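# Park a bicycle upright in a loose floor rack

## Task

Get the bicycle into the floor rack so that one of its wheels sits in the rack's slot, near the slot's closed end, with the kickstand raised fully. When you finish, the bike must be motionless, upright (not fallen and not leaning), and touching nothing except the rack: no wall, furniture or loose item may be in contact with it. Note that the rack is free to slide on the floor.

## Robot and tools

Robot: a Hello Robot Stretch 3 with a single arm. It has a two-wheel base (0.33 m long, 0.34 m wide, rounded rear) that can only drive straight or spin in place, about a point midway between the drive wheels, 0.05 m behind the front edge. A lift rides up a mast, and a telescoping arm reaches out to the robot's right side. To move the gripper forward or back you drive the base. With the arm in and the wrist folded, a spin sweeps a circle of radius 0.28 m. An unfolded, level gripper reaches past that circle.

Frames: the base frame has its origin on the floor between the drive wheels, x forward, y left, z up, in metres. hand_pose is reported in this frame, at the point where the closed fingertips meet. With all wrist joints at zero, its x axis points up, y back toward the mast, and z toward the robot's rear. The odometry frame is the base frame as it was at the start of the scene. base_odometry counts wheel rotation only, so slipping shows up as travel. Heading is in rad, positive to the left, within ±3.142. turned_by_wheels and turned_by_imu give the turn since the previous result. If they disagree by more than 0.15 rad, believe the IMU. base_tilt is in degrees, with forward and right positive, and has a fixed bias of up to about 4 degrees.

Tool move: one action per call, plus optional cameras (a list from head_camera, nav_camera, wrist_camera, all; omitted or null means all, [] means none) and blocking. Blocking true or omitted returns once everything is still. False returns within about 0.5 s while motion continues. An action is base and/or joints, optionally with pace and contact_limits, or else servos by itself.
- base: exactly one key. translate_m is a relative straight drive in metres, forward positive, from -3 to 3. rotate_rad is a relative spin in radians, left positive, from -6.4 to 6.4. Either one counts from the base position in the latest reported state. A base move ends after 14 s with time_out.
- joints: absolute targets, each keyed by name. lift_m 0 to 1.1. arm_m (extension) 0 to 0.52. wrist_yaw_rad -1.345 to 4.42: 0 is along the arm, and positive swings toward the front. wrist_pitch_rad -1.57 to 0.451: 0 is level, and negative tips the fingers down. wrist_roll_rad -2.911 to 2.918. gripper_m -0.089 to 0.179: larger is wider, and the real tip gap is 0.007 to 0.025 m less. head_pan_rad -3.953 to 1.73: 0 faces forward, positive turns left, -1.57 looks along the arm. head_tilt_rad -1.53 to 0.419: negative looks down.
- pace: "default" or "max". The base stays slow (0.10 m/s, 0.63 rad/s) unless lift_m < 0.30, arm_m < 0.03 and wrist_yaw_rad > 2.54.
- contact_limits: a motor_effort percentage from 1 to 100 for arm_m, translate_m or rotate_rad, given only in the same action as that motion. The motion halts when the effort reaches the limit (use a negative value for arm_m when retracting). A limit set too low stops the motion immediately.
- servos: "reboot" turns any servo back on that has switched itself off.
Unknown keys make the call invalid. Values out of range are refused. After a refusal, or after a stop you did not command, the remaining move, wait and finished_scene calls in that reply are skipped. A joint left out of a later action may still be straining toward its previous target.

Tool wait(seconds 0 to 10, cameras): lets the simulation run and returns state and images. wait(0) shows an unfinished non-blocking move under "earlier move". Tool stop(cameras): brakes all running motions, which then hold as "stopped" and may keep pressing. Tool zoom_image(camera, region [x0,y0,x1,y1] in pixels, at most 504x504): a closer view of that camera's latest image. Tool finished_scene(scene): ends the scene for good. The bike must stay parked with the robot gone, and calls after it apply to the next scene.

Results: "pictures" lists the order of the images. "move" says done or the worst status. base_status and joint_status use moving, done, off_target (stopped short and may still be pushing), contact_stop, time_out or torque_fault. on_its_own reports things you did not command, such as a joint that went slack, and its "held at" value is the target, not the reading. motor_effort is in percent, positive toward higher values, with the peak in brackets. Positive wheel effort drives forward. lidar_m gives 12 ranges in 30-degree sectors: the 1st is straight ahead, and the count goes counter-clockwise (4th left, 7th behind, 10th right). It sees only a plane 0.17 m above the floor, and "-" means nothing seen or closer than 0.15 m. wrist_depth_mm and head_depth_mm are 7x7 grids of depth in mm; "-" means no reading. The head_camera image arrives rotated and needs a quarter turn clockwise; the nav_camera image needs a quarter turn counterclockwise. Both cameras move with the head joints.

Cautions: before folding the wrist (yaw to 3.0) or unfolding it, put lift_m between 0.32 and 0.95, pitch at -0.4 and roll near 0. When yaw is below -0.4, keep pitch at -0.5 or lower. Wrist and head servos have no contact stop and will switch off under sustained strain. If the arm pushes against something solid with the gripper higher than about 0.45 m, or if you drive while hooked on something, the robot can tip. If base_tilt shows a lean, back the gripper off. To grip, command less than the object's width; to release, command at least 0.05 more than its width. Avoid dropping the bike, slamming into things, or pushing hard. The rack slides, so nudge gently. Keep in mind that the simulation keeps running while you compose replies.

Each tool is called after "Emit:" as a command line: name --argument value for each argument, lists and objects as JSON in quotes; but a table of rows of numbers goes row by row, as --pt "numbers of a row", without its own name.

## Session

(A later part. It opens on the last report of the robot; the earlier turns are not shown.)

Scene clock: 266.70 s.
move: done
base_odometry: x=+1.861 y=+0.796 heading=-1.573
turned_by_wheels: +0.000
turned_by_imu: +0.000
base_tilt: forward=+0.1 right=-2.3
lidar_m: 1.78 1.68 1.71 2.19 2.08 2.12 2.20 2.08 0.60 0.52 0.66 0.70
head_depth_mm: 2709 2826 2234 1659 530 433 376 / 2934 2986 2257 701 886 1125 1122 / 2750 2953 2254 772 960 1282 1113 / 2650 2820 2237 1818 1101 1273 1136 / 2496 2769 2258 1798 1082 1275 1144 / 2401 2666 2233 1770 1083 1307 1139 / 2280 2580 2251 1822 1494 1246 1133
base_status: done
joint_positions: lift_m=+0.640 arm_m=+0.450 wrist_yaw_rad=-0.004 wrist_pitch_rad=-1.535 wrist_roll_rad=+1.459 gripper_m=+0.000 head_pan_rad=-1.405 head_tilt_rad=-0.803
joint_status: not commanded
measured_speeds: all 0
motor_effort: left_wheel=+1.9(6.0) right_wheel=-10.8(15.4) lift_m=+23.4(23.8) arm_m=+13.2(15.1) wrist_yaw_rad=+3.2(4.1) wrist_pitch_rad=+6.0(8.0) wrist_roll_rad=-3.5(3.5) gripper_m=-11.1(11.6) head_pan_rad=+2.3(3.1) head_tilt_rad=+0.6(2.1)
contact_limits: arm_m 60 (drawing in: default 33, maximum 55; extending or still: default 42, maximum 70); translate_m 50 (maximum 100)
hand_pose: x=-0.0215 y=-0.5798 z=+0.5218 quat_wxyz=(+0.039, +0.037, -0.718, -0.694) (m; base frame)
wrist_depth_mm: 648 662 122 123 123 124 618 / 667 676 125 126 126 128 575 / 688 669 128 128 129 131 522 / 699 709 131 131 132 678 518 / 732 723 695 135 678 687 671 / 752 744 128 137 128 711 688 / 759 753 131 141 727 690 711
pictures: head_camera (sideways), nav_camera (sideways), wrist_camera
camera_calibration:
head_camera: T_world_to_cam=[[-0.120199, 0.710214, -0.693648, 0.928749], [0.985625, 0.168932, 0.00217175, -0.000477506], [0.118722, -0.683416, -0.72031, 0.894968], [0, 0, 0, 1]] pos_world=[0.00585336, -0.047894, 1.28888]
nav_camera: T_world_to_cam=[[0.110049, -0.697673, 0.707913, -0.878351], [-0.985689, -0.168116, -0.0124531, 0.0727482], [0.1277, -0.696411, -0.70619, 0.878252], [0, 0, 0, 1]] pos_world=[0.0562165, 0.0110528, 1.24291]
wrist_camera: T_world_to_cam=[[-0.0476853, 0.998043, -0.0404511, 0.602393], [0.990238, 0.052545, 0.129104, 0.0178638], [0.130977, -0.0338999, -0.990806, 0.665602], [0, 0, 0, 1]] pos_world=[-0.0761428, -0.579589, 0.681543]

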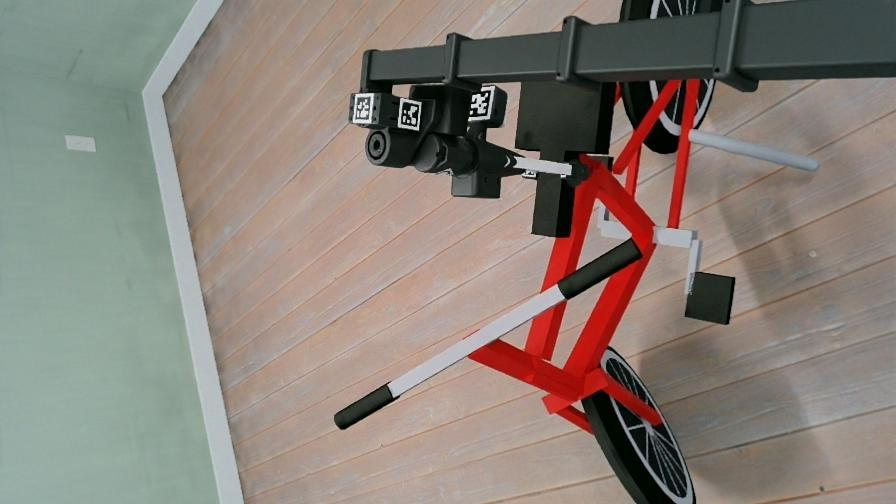

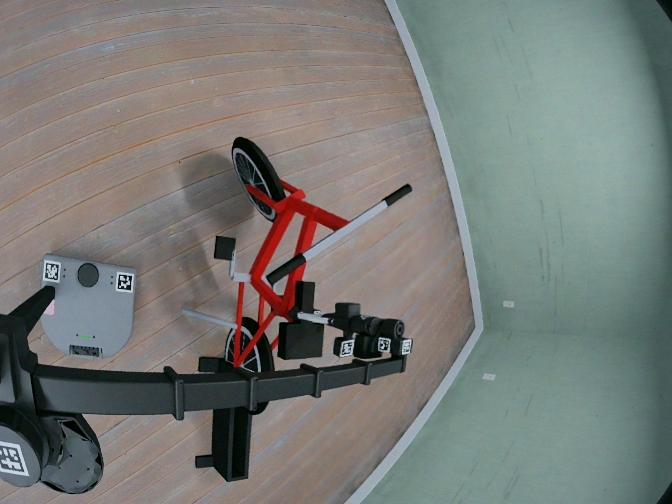

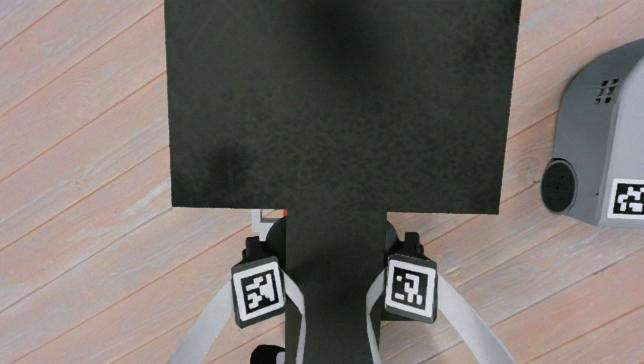

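Emit:
move --base '{"translate_m": -0.08}' --contact_limits '{"translate_m": 50}' --joints '{"head_pan_rad": -1.75, "head_tilt_rad": -0.85}' --cameras '["head_camera","wrist_camera","nav_camera"]'

Scene clock: 268.73 s.
move: done
base_odometry: x=+1.861 y=+0.876 heading=-1.572
turned_by_wheels: +0.001
turned_by_imu: +0.002
base_tilt: forward=+0.1 right=-2.3
lidar_m: 1.85 1.75 1.79 2.15 2.03 2.07 2.12 2.01 0.61 0.53 0.71 0.75
head_depth_mm: 1962 2209 2151 1747 1354 1269 1122 / 2138 2428 2137 1750 1243 1232 364 / 2360 2564 2151 1753 502 440 1109 / 2588 2763 2066 701 1090 1257 1128 / 2924 2788 2129 767 1077 1252 1131 / 2848 2770 2147 1770 1071 1231 1125 / 2654 2732 2152 1748 1063 1270 1123
base_status: done
joint_positions: lift_m=+0.640 arm_m=+0.450 wrist_yaw_rad=-0.008 wrist_pitch_rad=-1.498 wrist_roll_rad=+1.466 gripper_m=+0.000 head_pan_rad=-1.745 head_tilt_rad=-0.839
joint_status: all done
measured_speeds: all 0
on_its_own: right_wheel is at rest, and its effort (-35.9) is outside its rest range (-21 to +21)
motor_effort: left_wheel=+19.5(23.3) right_wheel=-35.9(46.7) lift_m=+20.8(24.0) arm_m=+11.3(13.3) wrist_yaw_rad=+6.9(7.1) wrist_pitch_rad=-0.8(6.1) wrist_roll_rad=-5.6(5.8) gripper_m=-11.6(11.7) head_pan_rad=-1.7(4.6) head_tilt_rad=-5.0(6.3)
contact_limits: arm_m 60 (drawing in: default 33, maximum 55; extending or still: default 42, maximum 70); translate_m 50 (maximum 100)
hand_pose: x=-0.0215 y=-0.5892 z=+0.5214 quat_wxyz=(+0.036, +0.033, -0.731, -0.681) (m; base frame)
wrist_depth_mm: 666 664 122 121 122 122 607 / 688 675 125 125 124 126 616 / 704 686 128 128 127 129 563 / 722 717 131 131 131 648 562 / 755 738 134 133 134 670 653 / 772 738 128 137 130 692 663 / 785 775 124 142 710 692 680
pictures: head_camera (sideways), nav_camera (sideways), wrist_camera
camera_calibration:
head_camera: T_world_to_cam=[[0.127635, 0.734031, -0.667014, 0.89253], [0.985567, -0.169268, 0.00231605, -0.000664911], [-0.111204, -0.657683, -0.745041, 0.928533], [0, 0, 0, 1]] pos_world=[-0.010006, -0.0445769, 1.28713]
nav_camera: T_world_to_cam=[[-0.133117, -0.719344, 0.68178, -0.842812], [-0.98529, 0.170426, -0.0125609, 0.0728856], [-0.107157, -0.673423, -0.73145, 0.912536], [0, 0, 0, 1]] pos_world=[0.0574059, -0.00417066, 1.243]
wrist_camera: T_world_to_cam=[[-0.0370193, 0.996368, -0.0766875, 0.629835], [0.990749, 0.0466197, 0.127446, 0.0157976], [0.130558, -0.0712601, -0.988876, 0.641889], [0, 0, 0, 1]] pos_world=[-0.0761393, -0.582543, 0.681036]

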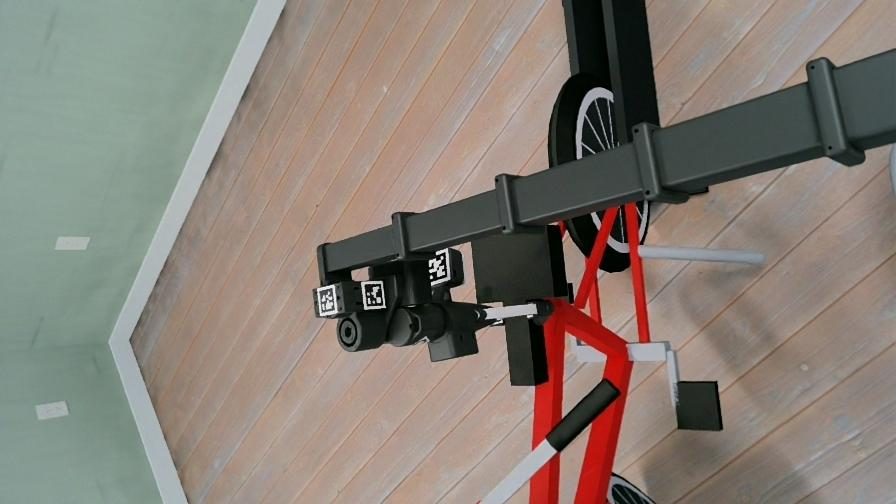

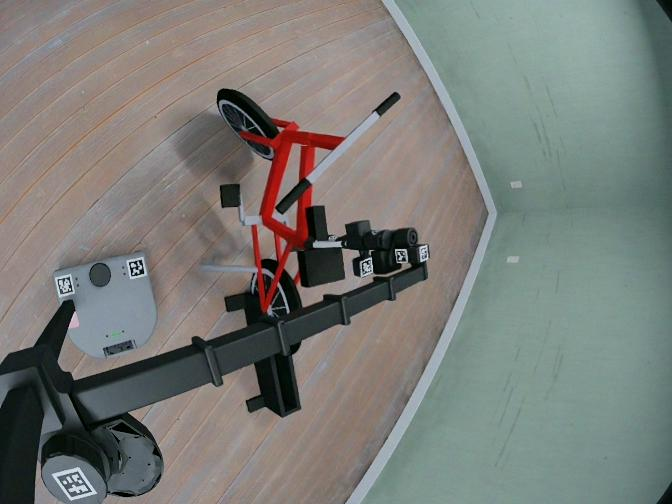

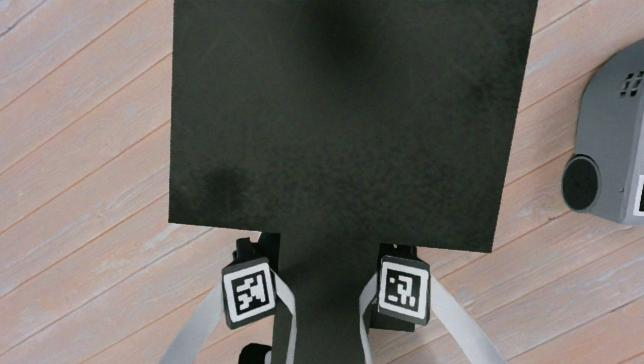

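Emit:
zoom_image --camera "head_camera" --region '[500, 0, 800, 300]'

Emit:
zoom_image --camera "nav_camera" --region '[180, 220, 360, 440]'

Scaled by 1.680 from the camera's 896x504 image, which has a finer 1280x720 frame.

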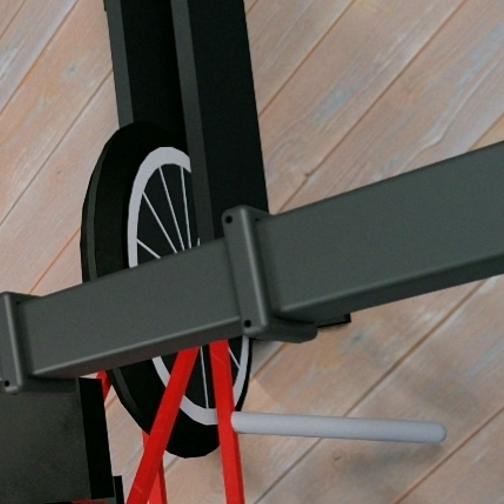

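Scaled by 2.291 from the camera's 672x504 image, which has a finer 792x594 frame.

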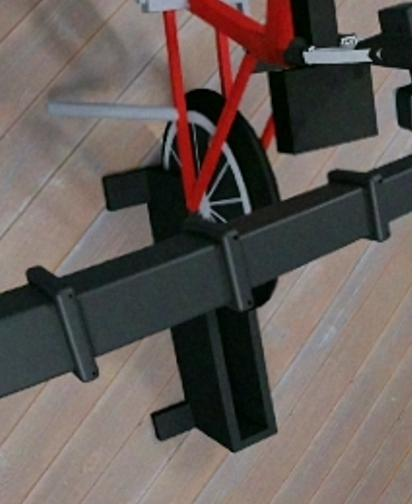

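Emit:
move --joints '{"arm_m": 0.475}' --contact_limits '{"arm_m": 60}' --cameras '[]'

Emit:
move --base '{"translate_m": -0.06}' --contact_limits '{"translate_m": 60}' --cameras '["head_camera","wrist_camera","nav_camera"]'

Scene clock: 270.87 s.
move: done
base_odometry: x=+1.861 y=+0.876 heading=-1.573
turned_by_wheels: -0.001
turned_by_imu: -0.002
base_tilt: forward=+0.1 right=-2.3
lidar_m: 1.84 1.75 1.80 2.14 2.04 2.07 2.12 2.00 0.61 0.53 0.72 0.75
head_depth_mm: 1970 2193 2137 1742 1360 1288 1127 / 2127 2405 2141 1743 1241 1236 364 / 2302 2578 2141 1751 502 441 1110 / 2579 2740 2064 742 1118 1257 1127 / 2941 2736 1940 805 1095 1278 1132 / 2836 2767 2158 1736 1112 1234 1125 / 2645 2744 2164 1760 1151 1281 1128
base_status: not commanded
joint_positions: lift_m=+0.640 arm_m=+0.475 wrist_yaw_rad=-0.008 wrist_pitch_rad=-1.537 wrist_roll_rad=+1.466 gripper_m=+0.000 head_pan_rad=-1.745 head_tilt_rad=-0.839
joint_status: all done
measured_speeds: all 0
motor_effort: left_wheel=+1.4(20.0) right_wheel=+1.7(35.8) lift_m=+17.4(19.4) arm_m=+15.9(20.6) wrist_yaw_rad=+6.6(7.6) wrist_pitch_rad=+6.4(6.5) wrist_roll_rad=-5.9(6.0) gripper_m=-11.3(11.4) head_pan_rad=-2.2(3.2) head_tilt_rad=-4.8(6.0)
contact_limits: arm_m 60 (drawing in: default 33, maximum 55; extending or still: default 42, maximum 70); translate_m 50 (maximum 100)
hand_pose: x=-0.0214 y=-0.6043 z=+0.5218 quat_wxyz=(+0.035, +0.033, -0.718, -0.694) (m; base frame)
wrist_depth_mm: 657 647 121 122 122 123 618 / 679 658 124 125 126 126 601 / 703 681 127 127 129 129 556 / 695 707 130 131 131 133 545 / 726 721 160 134 134 679 664 / 749 725 128 136 128 707 687 / 750 748 128 141 727 697 692
pictures: none
No camera images: "cameras" was empty.

Scene clock: 272.57 s.
move: done
base_odometry: x=+1.861 y=+0.936 heading=-1.572
turned_by_wheels: +0.001
turned_by_imu: +0.002
base_tilt: forward=+0.2 right=-2.3
lidar_m: 1.90 1.80 1.84 2.11 2.00 2.04 2.07 1.96 0.62 0.54 0.75 0.79
head_depth_mm: 1925 2137 2144 1729 1334 1280 1122 / 2074 2332 2140 1754 1229 1225 364 / 2284 2533 2136 1751 501 442 1110 / 2513 2694 2060 721 1136 1252 1127 / 2838 2759 1955 815 1162 1278 1127 / 2835 2792 2124 1753 1133 1260 1124 / 2699 2784 2160 1766 1256 1274 1129
base_status: done
joint_positions: lift_m=+0.640 arm_m=+0.475 wrist_yaw_rad=-0.013 wrist_pitch_rad=-1.501 wrist_roll_rad=+1.474 gripper_m=+0.000 head_pan_rad=-1.745 head_tilt_rad=-0.839
joint_status: not commanded
measured_speeds: all 0
on_its_own: right_wheel is at rest, and its effort (-35.9) is outside its rest range (-21 to +21); wrist_yaw_rad is at rest, and its effort (+10.5) is outside its rest range (-9 to +9)
motor_effort: left_wheel=+18.2(22.1) right_wheel=-35.9(49.2) lift_m=+25.5(25.8) arm_m=+7.1(16.3) wrist_yaw_rad=+10.5(12.3) wrist_pitch_rad=-0.1(6.4) wrist_roll_rad=-8.3(8.4) gripper_m=-11.1(11.7) head_pan_rad=-2.0(3.2) head_tilt_rad=-4.0(5.6)
contact_limits: arm_m 60 (drawing in: default 33, maximum 55; extending or still: default 42, maximum 70); translate_m 60 (maximum 100)
hand_pose: x=-0.0215 y=-0.6135 z=+0.5214 quat_wxyz=(+0.031, +0.028, -0.730, -0.682) (m; base frame)
wrist_depth_mm: 676 678 122 122 121 121 602 / 706 679 124 124 124 124 609 / 720 705 128 127 127 127 589 / 713 723 131 131 131 131 586 / 743 734 151 134 133 661 669 / 768 744 128 137 130 692 662 / 784 766 124 142 723 689 688
pictures: head_camera (sideways), nav_camera (sideways), wrist_camera
camera_calibration:
head_camera: T_world_to_cam=[[0.127687, 0.734143, -0.666881, 0.892357], [0.98556, -0.169311, 0.00231675, -0.000665779], [-0.111209, -0.657547, -0.74516, 0.928688], [0, 0, 0, 1]] pos_world=[-0.0100075, -0.0445736, 1.28712]
nav_camera: T_world_to_cam=[[-0.133169, -0.719458, 0.681649, -0.842642], [-0.985283, 0.170471, -0.0125614, 0.0728862], [-0.107164, -0.67329, -0.731571, 0.912695], [0, 0, 0, 1]] pos_world=[0.0574076, -0.00416252, 1.243]
wrist_camera: T_world_to_cam=[[-0.0239404, 0.996958, -0.0741748, 0.653446], [0.991196, 0.0333357, 0.128139, 0.00839148], [0.130222, -0.0704541, -0.988978, 0.640703], [0, 0, 0, 1]] pos_world=[-0.0761075, -0.606598, 0.681035]

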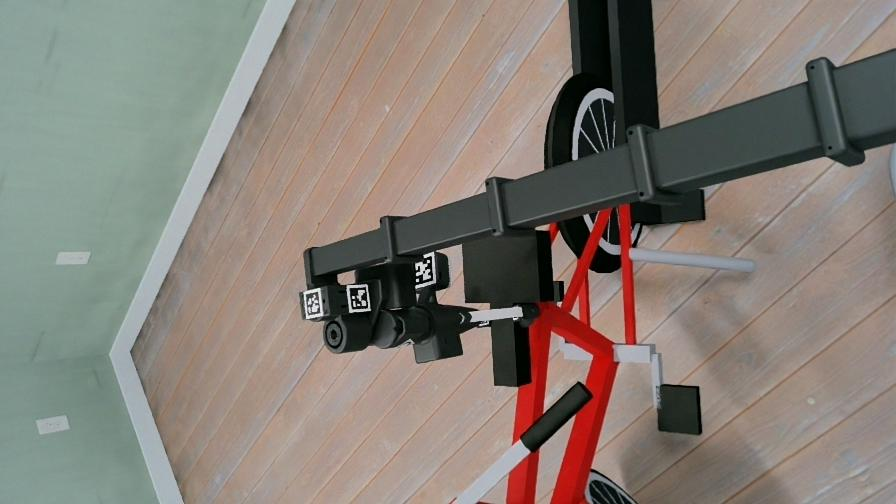

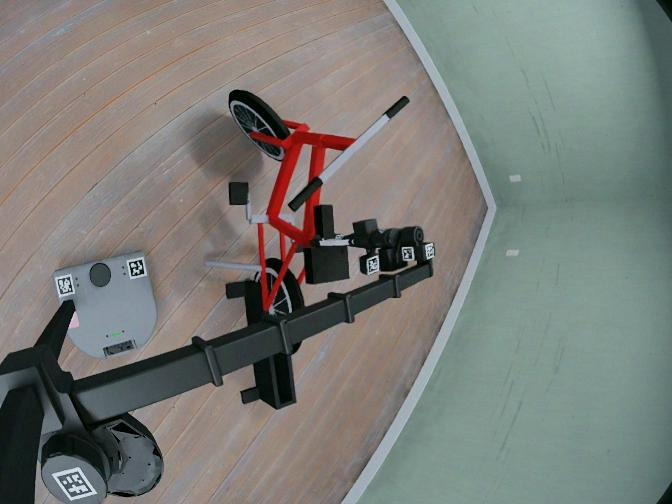

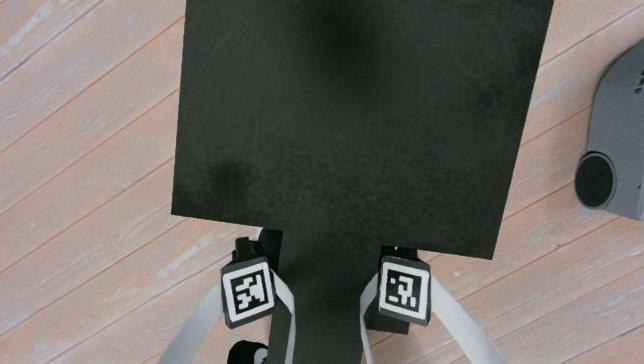

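Emit:
move --base '{"translate_m": -0.08}' --joints '{"arm_m": 0.495}' --contact_limits '{"translate_m": 70, "arm_m": 60}' --cameras '["head_camera","wrist_camera","nav_camera"]'

Scene clock: 274.63 s.
move: done
base_odometry: x=+1.861 y=+1.016 heading=-1.570
turned_by_wheels: +0.002
turned_by_imu: +0.002
base_tilt: forward=+0.1 right=-2.3
lidar_m: 1.97 1.87 1.91 2.06 1.96 1.99 2.00 1.89 0.63 0.56 0.80 2.80
head_depth_mm: 1864 2084 2135 1757 1465 1284 1129 / 2022 2275 2129 1758 1209 1230 364 / 2227 2493 2145 1740 499 448 1103 / 2470 2693 2015 741 1148 1257 1124 / 2727 2795 736 914 1189 1279 1125 / 2962 2763 2141 1746 1384 1250 1128 / 2713 2773 2152 1704 1408 1281 1132
base_status: done
joint_positions: lift_m=+0.640 arm_m=+0.495 wrist_yaw_rad=-0.018 wrist_pitch_rad=-1.476 wrist_roll_rad=+1.493 gripper_m=+0.001 head_pan_rad=-1.745 head_tilt_rad=-0.839
joint_status: all done
measured_speeds: all 0
on_its_own: right_wheel is at rest, and its effort (-39.8) is outside its rest range (-21 to +21); wrist_yaw_rad is at rest, and its effort (+15.0) is outside its rest range (-9 to +9)
motor_effort: left_wheel=+21.3(29.0) right_wheel=-39.8(57.2) lift_m=+25.2(25.6) arm_m=+5.2(15.7) wrist_yaw_rad=+15.0(15.8) wrist_pitch_rad=-4.8(5.1) wrist_roll_rad=-14.7(14.9) gripper_m=-10.7(11.5) head_pan_rad=-3.4(3.4) head_tilt_rad=-4.5(5.5)
contact_limits: arm_m 60 (drawing in: default 33, maximum 55; extending or still: default 42, maximum 70); translate_m 70 (maximum 100)
hand_pose: x=-0.0216 y=-0.6399 z=+0.5213 quat_wxyz=(+0.023, +0.019, -0.739, -0.673) (m; base frame)
wrist_depth_mm: 699 689 122 121 120 118 586 / 717 696 125 124 123 122 605 / 735 706 129 127 126 124 620 / 744 721 132 130 129 129 632 / 771 760 153 134 133 653 636 / 809 757 128 137 129 681 659 / 801 779 141 142 706 695 677
pictures: head_camera (sideways), nav_camera (sideways), wrist_camera
camera_calibration:
head_camera: T_world_to_cam=[[0.12772, 0.734149, -0.666868, 0.892339], [0.985553, -0.169352, 0.00231683, -0.000665829], [-0.111235, -0.657529, -0.745173, 0.928704], [0, 0, 0, 1]] pos_world=[-0.0100093, -0.0445727, 1.28712]
nav_camera: T_world_to_cam=[[-0.133201, -0.719465, 0.681636, -0.842624], [-0.985276, 0.170512, -0.0125615, 0.0728862], [-0.10719, -0.673272, -0.731584, 0.912711], [0, 0, 0, 1]] pos_world=[0.0574076, -0.00416361, 1.243]
wrist_camera: T_world_to_cam=[[0.000416475, 0.995078, -0.0990895, 0.692091], [0.991598, 0.0124069, 0.12876, -0.00434814], [0.129356, -0.0983105, -0.986713, 0.619746], [0, 0, 0, 1]] pos_world=[-0.0761445, -0.627704, 0.68065]

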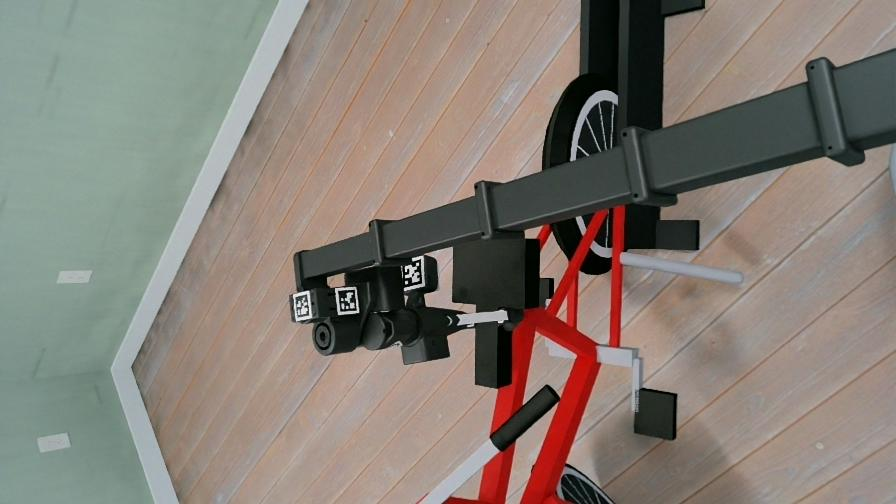

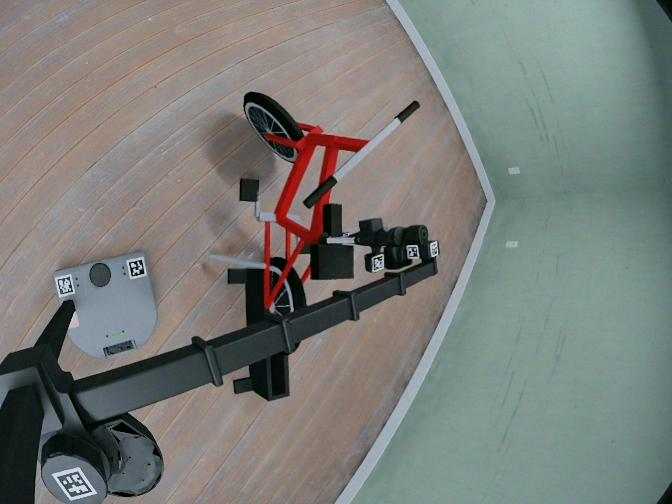

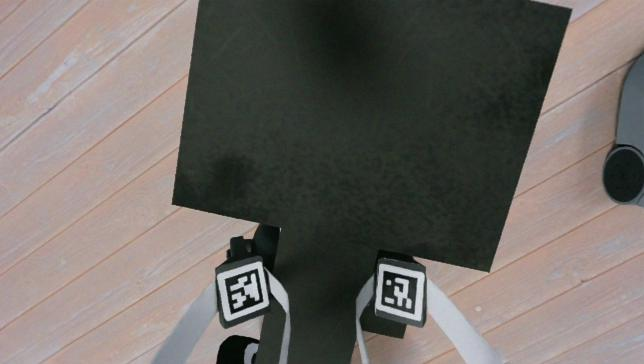

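Emit:
move --base '{"rotate_rad": -0.12}' --contact_limits '{"rotate_rad": 70}' --cameras '["head_camera","wrist_camera","nav_camera"]'

Scene clock: 276.17 s.
move: contact_stop
base_odometry: x=+1.861 y=+1.001 heading=-1.596
turned_by_wheels: -0.026
turned_by_imu: -0.026
base_tilt: forward=+0.1 right=-2.3
lidar_m: 1.97 1.86 1.89 2.08 1.96 2.00 2.03 1.91 0.64 0.57 0.80 2.85
head_depth_mm: 1823 2061 2156 1745 1323 1274 1125 / 1997 2265 2143 1746 1238 1231 365 / 2173 2437 2122 1750 500 447 1109 / 2411 2575 1999 745 1192 1256 1128 / 2655 2759 738 922 1202 1273 1133 / 2926 2749 2132 1739 1388 1259 1123 / 2756 2771 2150 1699 1381 1281 1129
base_status: rotate_rad contact_stop (by the wheels' count: -0.026 of -0.120)
joint_positions: lift_m=+0.640 arm_m=+0.495 wrist_yaw_rad=-0.011 wrist_pitch_rad=-1.459 wrist_roll_rad=+1.472 gripper_m=+0.001 head_pan_rad=-1.747 head_tilt_rad=-0.842
joint_status: not commanded
measured_speeds: all 0
on_its_own: a drive wheel is slack since a contact_stop
motor_effort: left_wheel=+2.6(52.4) right_wheel=+0.7(78.3) lift_m=+22.8(23.9) arm_m=-0.2(2.1) wrist_yaw_rad=+9.2(16.6) wrist_pitch_rad=-8.1(9.7) wrist_roll_rad=-7.8(16.5) gripper_m=-9.9(11.0) head_pan_rad=-2.1(2.7) head_tilt_rad=-3.5(4.8)
contact_limits: arm_m 60 (drawing in: default 33, maximum 55; extending or still: default 42, maximum 70); rotate_rad 70 (maximum 100)
hand_pose: x=-0.0216 y=-0.6443 z=+0.5213 quat_wxyz=(+0.033, +0.029, -0.744, -0.666) (m; base frame)
wrist_depth_mm: 709 685 124 122 120 118 585 / 724 710 127 125 123 121 606 / 735 710 131 128 126 124 598 / 772 746 133 131 128 128 615 / 784 761 727 134 132 642 625 / 793 756 128 137 129 667 652 / 817 797 131 141 697 663 657
pictures: head_camera (sideways), nav_camera (sideways), wrist_camera
camera_calibration:
head_camera: T_world_to_cam=[[0.12925, 0.735444, -0.665144, 0.890084], [0.985259, -0.171051, 0.0023259, -0.000675839], [-0.112063, -0.65564, -0.746711, 0.93071], [0, 0, 0, 1]] pos_world=[-0.0100799, -0.0445112, 1.28701]
nav_camera: T_world_to_cam=[[-0.134712, -0.720784, 0.679944, -0.84041], [-0.984976, 0.172234, -0.0125678, 0.0728925], [-0.10805, -0.671421, -0.733157, 0.914762], [0, 0, 0, 1]] pos_world=[0.0574242, -0.00411784, 1.24301]
wrist_camera: T_world_to_cam=[[-0.0273314, 0.9929, -0.115768, 0.703088], [0.991149, 0.0419679, 0.125945, 0.0162566], [0.129909, -0.111301, -0.985259, 0.610235], [0, 0, 0, 1]] pos_world=[-0.0761715, -0.630858, 0.680588]

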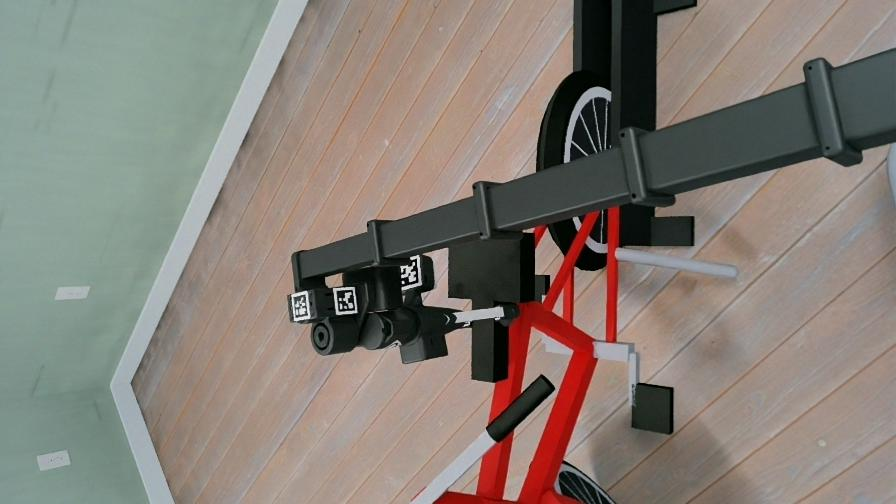

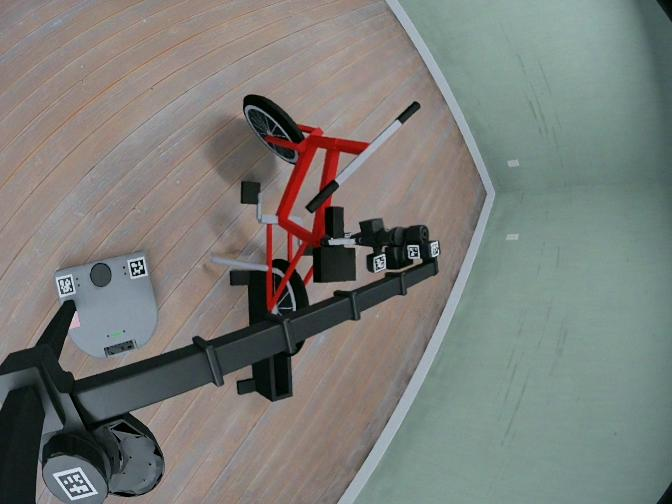

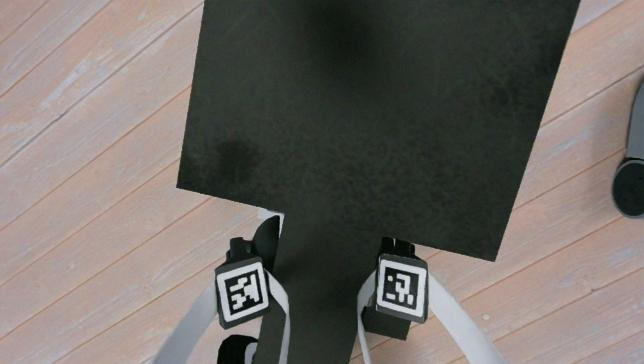

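Emit:
move --joints '{"arm_m": 0.475}' --cameras '[]'

Emit:
move --joints '{"gripper_m": 0.1}' --cameras '["head_camera","wrist_camera","nav_camera"]'

Scene clock: 277.40 s.
move: done
base_odometry: x=+1.861 y=+1.001 heading=-1.593
turned_by_wheels: +0.002
turned_by_imu: +0.003
base_tilt: forward=+0.1 right=-2.3
lidar_m: 1.98 1.86 1.89 2.09 1.96 2.00 2.03 1.90 0.64 0.57 0.79 2.85
head_depth_mm: 1831 2067 2111 1728 1312 1284 1123 / 1969 2261 2123 1746 1228 1226 366 / 2179 2436 2156 1744 500 443 1113 / 2401 2645 2079 720 1187 1251 1126 / 2703 2737 1945 814 1209 1278 1125 / 2929 2734 2131 1735 1191 1259 1127 / 2734 2756 2126 1698 1386 1282 1122
base_status: not commanded
joint_positions: lift_m=+0.640 arm_m=+0.475 wrist_yaw_rad=-0.011 wrist_pitch_rad=-1.421 wrist_roll_rad=+1.472 gripper_m=+0.001 head_pan_rad=-1.747 head_tilt_rad=-0.842
joint_status: all done
measured_speeds: all 0
on_its_own: a drive wheel is slack since a contact_stop; wrist_pitch_rad is at rest, and its effort (-14.8) is outside its rest range (-8 to +12)
motor_effort: left_wheel=+2.7(3.0) right_wheel=+0.6(0.8) lift_m=+23.4(24.4) arm_m=-17.2(19.8) wrist_yaw_rad=+9.0(9.9) wrist_pitch_rad=-14.8(15.1) wrist_roll_rad=-8.0(8.0) gripper_m=-10.7(11.6) head_pan_rad=-1.9(2.1) head_tilt_rad=-3.6(4.5)
contact_limits: rotate_rad 70 (maximum 100)
hand_pose: x=-0.0217 y=-0.6340 z=+0.5217 quat_wxyz=(+0.034, +0.028, -0.757, -0.652) (m; base frame)
wrist_depth_mm: 718 700 124 122 119 116 568 / 741 719 127 125 122 120 592 / 770 740 131 128 125 123 593 / 806 778 134 131 128 127 598 / 815 776 736 135 131 638 619 / 827 804 129 138 130 655 643 / 845 811 143 142 697 671 646
pictures: none
No camera images: "cameras" was empty.

Scene clock: 278.93 s.
move: done
base_odometry: x=+1.861 y=+0.999 heading=-1.582
turned_by_wheels: +0.011
turned_by_imu: +0.012
base_tilt: forward=+0.1 right=-2.3
lidar_m: 1.96 1.85 1.90 2.08 1.97 2.01 2.01 1.91 0.64 0.57 0.80 2.81
head_depth_mm: 1858 2092 2147 1730 1365 1280 1127 / 2002 2252 2121 1745 1238 1223 365 / 2210 2451 2135 1745 500 443 1105 / 2437 2625 2076 720 1195 1248 1128 / 2748 2751 1947 820 1190 1281 1126 / 2891 2780 2129 1737 1410 1237 1130 / 2728 2764 2137 1616 1374 1280 1127
base_status: not commanded
joint_positions: lift_m=+0.640 arm_m=+0.475 wrist_yaw_rad=-0.007 wrist_pitch_rad=-1.451 wrist_roll_rad=+1.465 gripper_m=+0.100 head_pan_rad=-1.747 head_tilt_rad=-0.842
joint_status: all done
measured_speeds: all 0
on_its_own: a drive wheel is slack since a contact_stop; wrist_pitch_rad is at rest, and its effort (-9.2) is outside its rest range (-8 to +12)
motor_effort: left_wheel=+2.6(2.9) right_wheel=+0.4(0.8) lift_m=+25.4(25.4) arm_m=-11.1(17.4) wrist_yaw_rad=+6.3(9.8) wrist_pitch_rad=-9.2(15.2) wrist_roll_rad=-5.5(7.9) gripper_m=+4.0(85.5) head_pan_rad=-1.6(2.4) head_tilt_rad=-3.9(5.1)
contact_limits: rotate_rad 70 (maximum 100)
hand_pose: x=-0.0216 y=-0.6263 z=+0.5214 quat_wxyz=(+0.037, +0.032, -0.747, -0.663) (m; base frame)
wrist_depth_mm: 725 694 124 123 120 120 580 / 737 130 127 125 123 597 605 / 735 134 131 128 126 630 619 / 763 730 134 131 129 628 617 / 796 763 138 137 132 649 620 / 806 124 140 141 131 647 647 / 812 120 144 714 696 669 660
pictures: head_camera (sideways), nav_camera (sideways), wrist_camera
camera_calibration:
head_camera: T_world_to_cam=[[0.129252, 0.735443, -0.665144, 0.890084], [0.985259, -0.171053, 0.0023259, -0.000675837], [-0.112064, -0.65564, -0.746711, 0.93071], [0, 0, 0, 1]] pos_world=[-0.01008, -0.0445112, 1.28701]
nav_camera: T_world_to_cam=[[-0.134714, -0.720783, 0.679944, -0.84041], [-0.984976, 0.172236, -0.0125678, 0.0728925], [-0.108052, -0.671421, -0.733157, 0.914762], [0, 0, 0, 1]] pos_world=[0.0574241, -0.00411795, 1.24301]
wrist_camera: T_world_to_cam=[[-0.0377999, 0.991598, -0.12371, 0.688349], [0.990762, 0.0533241, 0.12469, 0.0232561], [0.130239, -0.117854, -0.984453, 0.60777], [0, 0, 0, 1]] pos_world=[-0.0761768, -0.612178, 0.680576]

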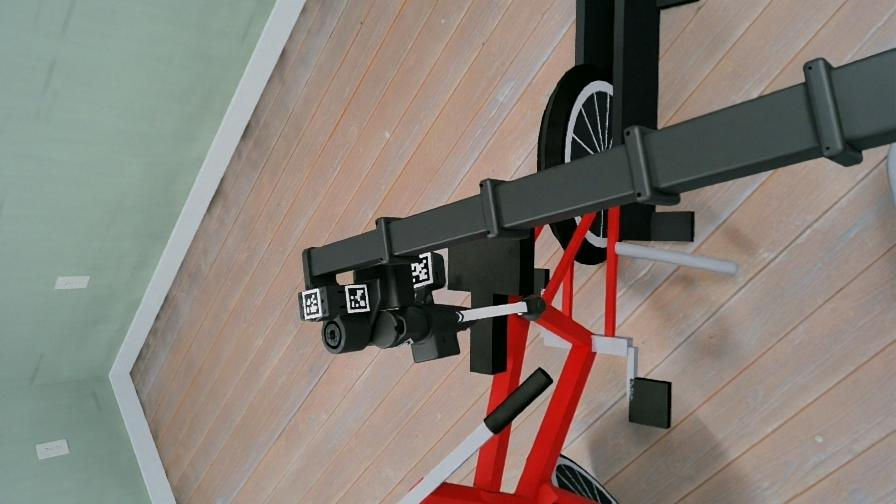

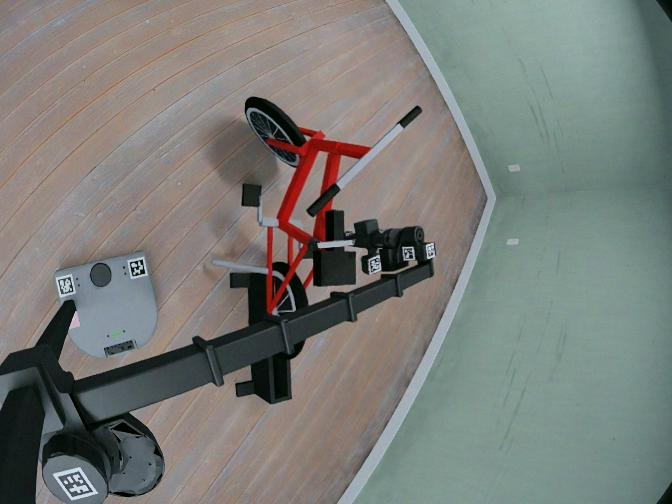

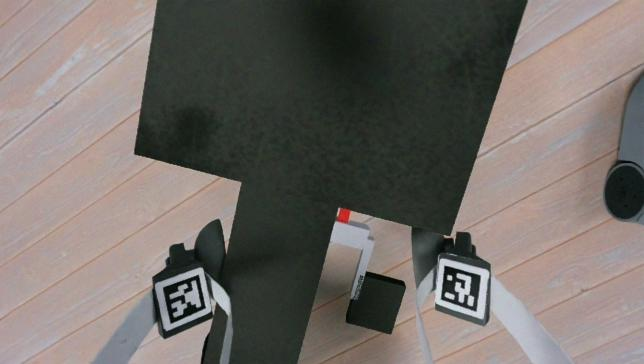

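Emit:
move --joints '{"arm_m": 0.51}' --cameras '["wrist_camera"]'

Emit:
move --joints '{"lift_m": 0.8, "gripper_m": 0.12}' --cameras '["head_camera","wrist_camera"]'

Scene clock: 280.33 s.
move: done
base_odometry: x=+1.861 y=+0.999 heading=-1.582
turned_by_wheels: +0.000
turned_by_imu: +0.000
base_tilt: forward=+0.1 right=-2.3
lidar_m: 1.97 1.86 1.89 2.08 1.97 2.00 2.01 1.91 0.64 0.57 0.79 2.81
head_depth_mm: 1845 2069 2133 1753 1358 1279 1122 / 2003 2254 2151 1746 1234 1229 365 / 2217 2464 2131 1740 500 448 1102 / 2444 2621 2084 671 1195 1246 1137 / 2759 2754 743 950 1187 1279 1133 / 2909 2742 2128 1744 1410 1226 1119 / 2714 2742 2115 987 1384 1281 1132
base_status: not commanded
joint_positions: lift_m=+0.640 arm_m=+0.510 wrist_yaw_rad=-0.004 wrist_pitch_rad=-1.493 wrist_roll_rad=+1.455 gripper_m=+0.100 head_pan_rad=-1.747 head_tilt_rad=-0.842
joint_status: all done
measured_speeds: all 0
on_its_own: a drive wheel is slack since a contact_stop
motor_effort: left_wheel=+2.6(3.1) right_wheel=+0.4(0.8) lift_m=+28.5(28.9) arm_m=+13.4(17.2) wrist_yaw_rad=+2.7(6.8) wrist_pitch_rad=-1.8(9.7) wrist_roll_rad=-2.0(5.5) gripper_m=-0.2(4.1) head_pan_rad=-1.7(2.5) head_tilt_rad=-3.7(4.5)
contact_limits: rotate_rad 70 (maximum 100)
hand_pose: x=-0.0215 y=-0.6506 z=+0.5214 quat_wxyz=(+0.042, +0.038, -0.733, -0.678) (m; base frame)
wrist_depth_mm: 684 673 121 121 120 119 591 / 701 685 124 123 122 121 615 / 726 694 127 126 126 125 621 / 740 713 692 130 128 128 639 / 748 730 698 133 133 648 654 / 780 124 131 136 146 126 664 / 796 120 142 140 702 708 666
pictures: wrist_camera
camera_calibration:
wrist_camera: T_world_to_cam=[[-0.052188, 0.995257, -0.0820954, 0.692791], [0.990031, 0.0623327, 0.126308, 0.0294957], [0.130827, -0.0746851, -0.988588, 0.635112], [0, 0, 0, 1]] pos_world=[-0.0761359, -0.64391, 0.681014]

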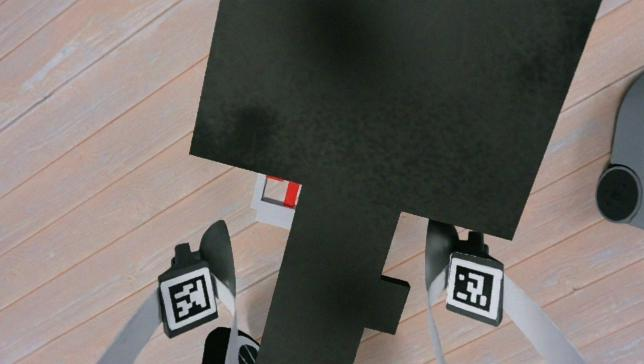

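Scene clock: 282.63 s.
move: done
base_odometry: x=+1.861 y=+0.999 heading=-1.582
turned_by_wheels: +0.000
turned_by_imu: +0.000
base_tilt: forward=+0.1 right=-2.3
lidar_m: 1.96 1.86 1.89 2.08 1.97 2.01 2.02 1.91 0.64 0.57 0.80 2.80
head_depth_mm: 1858 2078 2141 1738 1367 - - / 2012 2240 2120 1763 303 1202 1106 / 2226 2484 492 371 1098 1277 1132 / 2433 619 639 1605 1188 1253 1124 / 2677 621 705 1705 1194 1286 1131 / 2953 2784 2090 1745 1413 1232 1127 / 2697 2751 2121 985 1386 1273 1129
base_status: not commanded
joint_positions: lift_m=+0.800 arm_m=+0.510 wrist_yaw_rad=-0.004 wrist_pitch_rad=-1.493 wrist_roll_rad=+1.454 gripper_m=+0.120 head_pan_rad=-1.747 head_tilt_rad=-0.842
joint_status: all done
measured_speeds: all 0
on_its_own: a drive wheel is slack since a contact_stop
motor_effort: left_wheel=+2.4(3.0) right_wheel=+0.5(0.9) lift_m=+30.1(34.5) arm_m=+11.0(13.7) wrist_yaw_rad=+3.1(4.0) wrist_pitch_rad=-1.8(2.0) wrist_roll_rad=-2.0(2.2) gripper_m=+0.3(72.1) head_pan_rad=-1.9(2.2) head_tilt_rad=-3.3(4.7)
contact_limits: rotate_rad 70 (maximum 100)
hand_pose: x=-0.0215 y=-0.6506 z=+0.6814 quat_wxyz=(+0.042, +0.038, -0.733, -0.678) (m; base frame)
wrist_depth_mm: 846 824 817 777 766 772 740 / 852 859 832 276 275 779 759 / 884 883 842 285 280 785 641 / 893 884 853 293 829 800 646 / 917 905 877 300 838 813 825 / 922 126 879 660 887 122 817 / 949 123 901 890 868 841 854
pictures: head_camera (sideways), wrist_camera
camera_calibration:
head_camera: T_world_to_cam=[[0.129252, 0.735443, -0.665144, 0.890084], [0.985259, -0.171053, 0.0023259, -0.000675837], [-0.112064, -0.65564, -0.746711, 0.93071], [0, 0, 0, 1]] pos_world=[-0.01008, -0.0445112, 1.28701]
wrist_camera: T_world_to_cam=[[-0.0522972, 0.995251, -0.0820951, 0.70592], [0.990025, 0.0624408, 0.126302, 0.0093605], [0.130829, -0.0746709, -0.988589, 0.793299], [0, 0, 0, 1]] pos_world=[-0.0761357, -0.643916, 0.841017]

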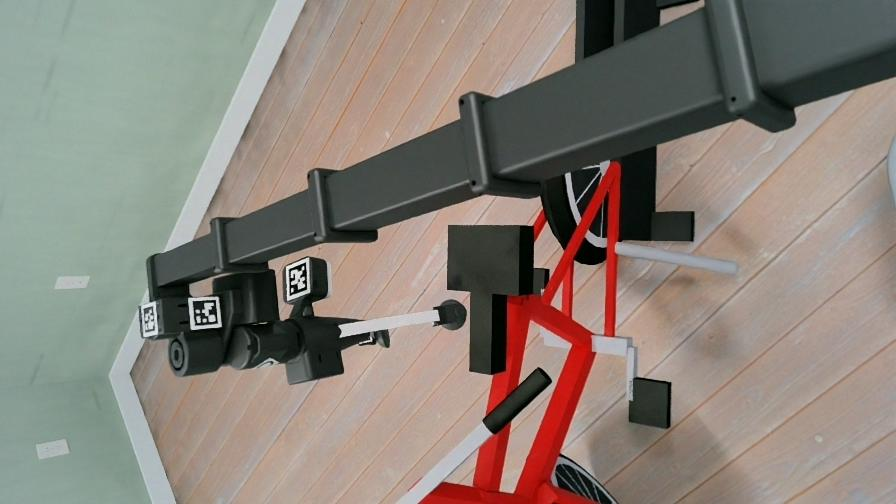

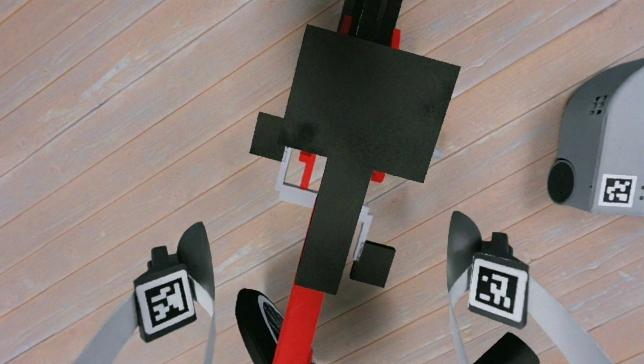

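Emit:
move --joints '{"arm_m": 0.12, "wrist_yaw_rad": 0.0}' --pace "max" --cameras '[]'

Emit:
move --base '{"translate_m": 0.05}' --joints '{"lift_m": 0.3, "wrist_pitch_rad": -0.6, "wrist_roll_rad": 0.0, "gripper_m": -0.03, "head_pan_rad": -1.55}' --cameras '["head_camera","wrist_camera"]'

Scene clock: 285.80 s.
move: done
base_odometry: x=+1.861 y=+0.999 heading=-1.582
turned_by_wheels: +0.000
turned_by_imu: +0.000
base_tilt: forward=+0.1 right=-2.3
lidar_m: 1.96 1.85 1.90 2.08 1.97 2.00 2.02 1.90 0.64 0.57 0.80 2.80
head_depth_mm: 1862 2048 2119 1735 1363 - - / 2029 2282 2146 1750 305 306 1107 / 2221 2487 2134 371 365 1254 1124 / 2459 2646 2129 356 367 1227 1105 / 2707 2752 2140 1752 388 1231 1125 / 2924 2761 2140 1744 1403 1238 1132 / 2719 2779 2140 984 1391 1279 1132
base_status: not commanded
joint_positions: lift_m=+0.800 arm_m=+0.120 wrist_yaw_rad=+0.000 wrist_pitch_rad=-1.495 wrist_roll_rad=+1.451 gripper_m=+0.120 head_pan_rad=-1.747 head_tilt_rad=-0.842
joint_status: all done
measured_speeds: all 0
on_its_own: a drive wheel is slack since a contact_stop
motor_effort: left_wheel=+2.1(2.9) right_wheel=+0.7(0.8) lift_m=+24.3(30.4) arm_m=-13.2(16.3) wrist_yaw_rad=-1.1(4.5) wrist_pitch_rad=-1.4(2.1) wrist_roll_rad=-0.9(2.0) gripper_m=+0.7(0.7) head_pan_rad=-1.9(2.5) head_tilt_rad=-4.4(4.6)
contact_limits: rotate_rad 70 (maximum 100)
hand_pose: x=-0.0216 y=-0.2601 z=+0.6814 quat_wxyz=(+0.044, +0.040, -0.732, -0.679) (m; base frame)
wrist_depth_mm: 831 582 781 788 775 763 746 / 345 547 806 791 642 626 769 / 439 672 843 824 661 631 770 / 478 674 866 820 654 640 783 / 907 690 868 864 857 810 804 / 582 126 895 873 872 122 824 / 529 123 921 886 892 850 860
pictures: none
No camera images: "cameras" was empty.

Scene clock: 291.17 s.
move: done
base_odometry: x=+1.861 y=+0.949 heading=-1.582
turned_by_wheels: +0.000
turned_by_imu: +0.001
base_tilt: forward=+0.1 right=-2.3
lidar_m: 1.92 1.81 1.85 2.11 1.99 2.03 2.07 1.95 0.58 0.58 0.78 2.74
head_depth_mm: 2172 2390 2120 1734 1158 1241 1124 / 2443 2597 2128 1766 1123 1255 1109 / 2737 2731 2149 1757 1230 1246 728 / 2958 2774 2138 1745 1378 1233 1110 / 2793 2698 2160 1614 1441 1277 1130 / 2621 2754 2075 1656 1386 1281 1124 / 2486 2653 2105 1755 1294 1283 1125
base_status: done
joint_positions: lift_m=+0.300 arm_m=+0.120 wrist_yaw_rad=+0.000 wrist_pitch_rad=-0.618 wrist_roll_rad=+0.004 gripper_m=-0.030 head_pan_rad=-1.555 head_tilt_rad=-0.842
joint_status: all done
measured_speeds: all 0
motor_effort: left_wheel=+4.1(8.6) right_wheel=+3.8(7.6) lift_m=+23.8(25.3) arm_m=-3.3(12.9) wrist_yaw_rad=-1.2(1.8) wrist_pitch_rad=+3.0(6.9) wrist_roll_rad=-1.8(2.9) gripper_m=-8.6(83.7) head_pan_rad=+2.0(4.3) head_tilt_rad=-3.8(4.8)
hand_pose: x=-0.0215 y=-0.4598 z=+0.2705 quat_wxyz=(+0.672, +0.215, -0.675, -0.216) (m; base frame)
wrist_depth_mm: - 305 - - - - 222 / 395 462 341 390 425 - 259 / 430 525 680 360 659 - 288 / 493 319 322 567 539 316 308 / 525 500 513 157 490 385 361 / 454 465 457 129 301 418 409 / 412 408 113 386 293 384 381
pictures: head_camera (sideways), wrist_camera
camera_calibration:
head_camera: T_world_to_cam=[[-0.0130612, 0.746601, -0.665144, 0.890952], [0.999806, 0.019563, 0.0023259, -0.000764573], [0.0147487, -0.664985, -0.746711, 0.929936], [0, 0, 0, 1]] pos_world=[-0.00131403, -0.0467768, 1.28701]
wrist_camera: T_world_to_cam=[[-0.997957, 0.0326936, -0.0548942, 0.0120764], [0.0624357, 0.681428, -0.729217, 0.545394], [0.0135658, -0.731154, -0.682077, 0.0141262], [0, 0, 0, 1]] pos_world=[-0.0221919, -0.361713, 0.408008]

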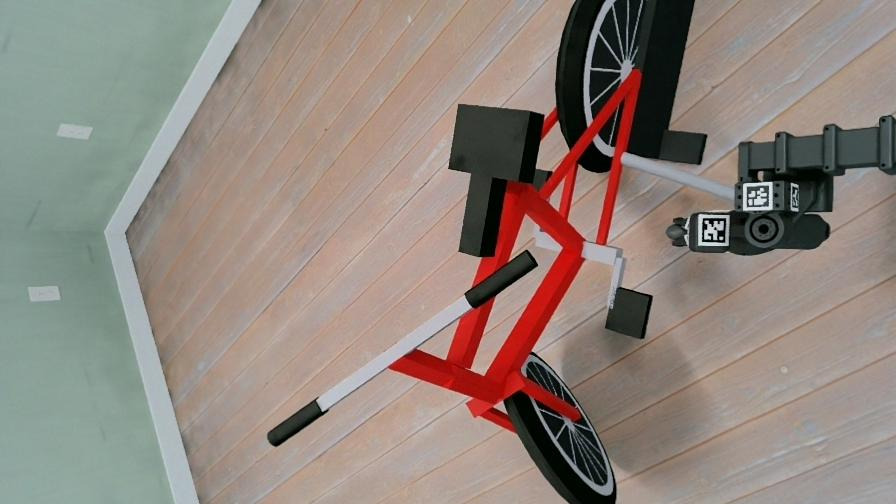

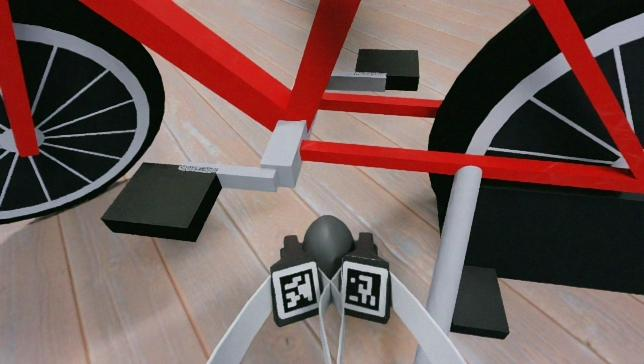

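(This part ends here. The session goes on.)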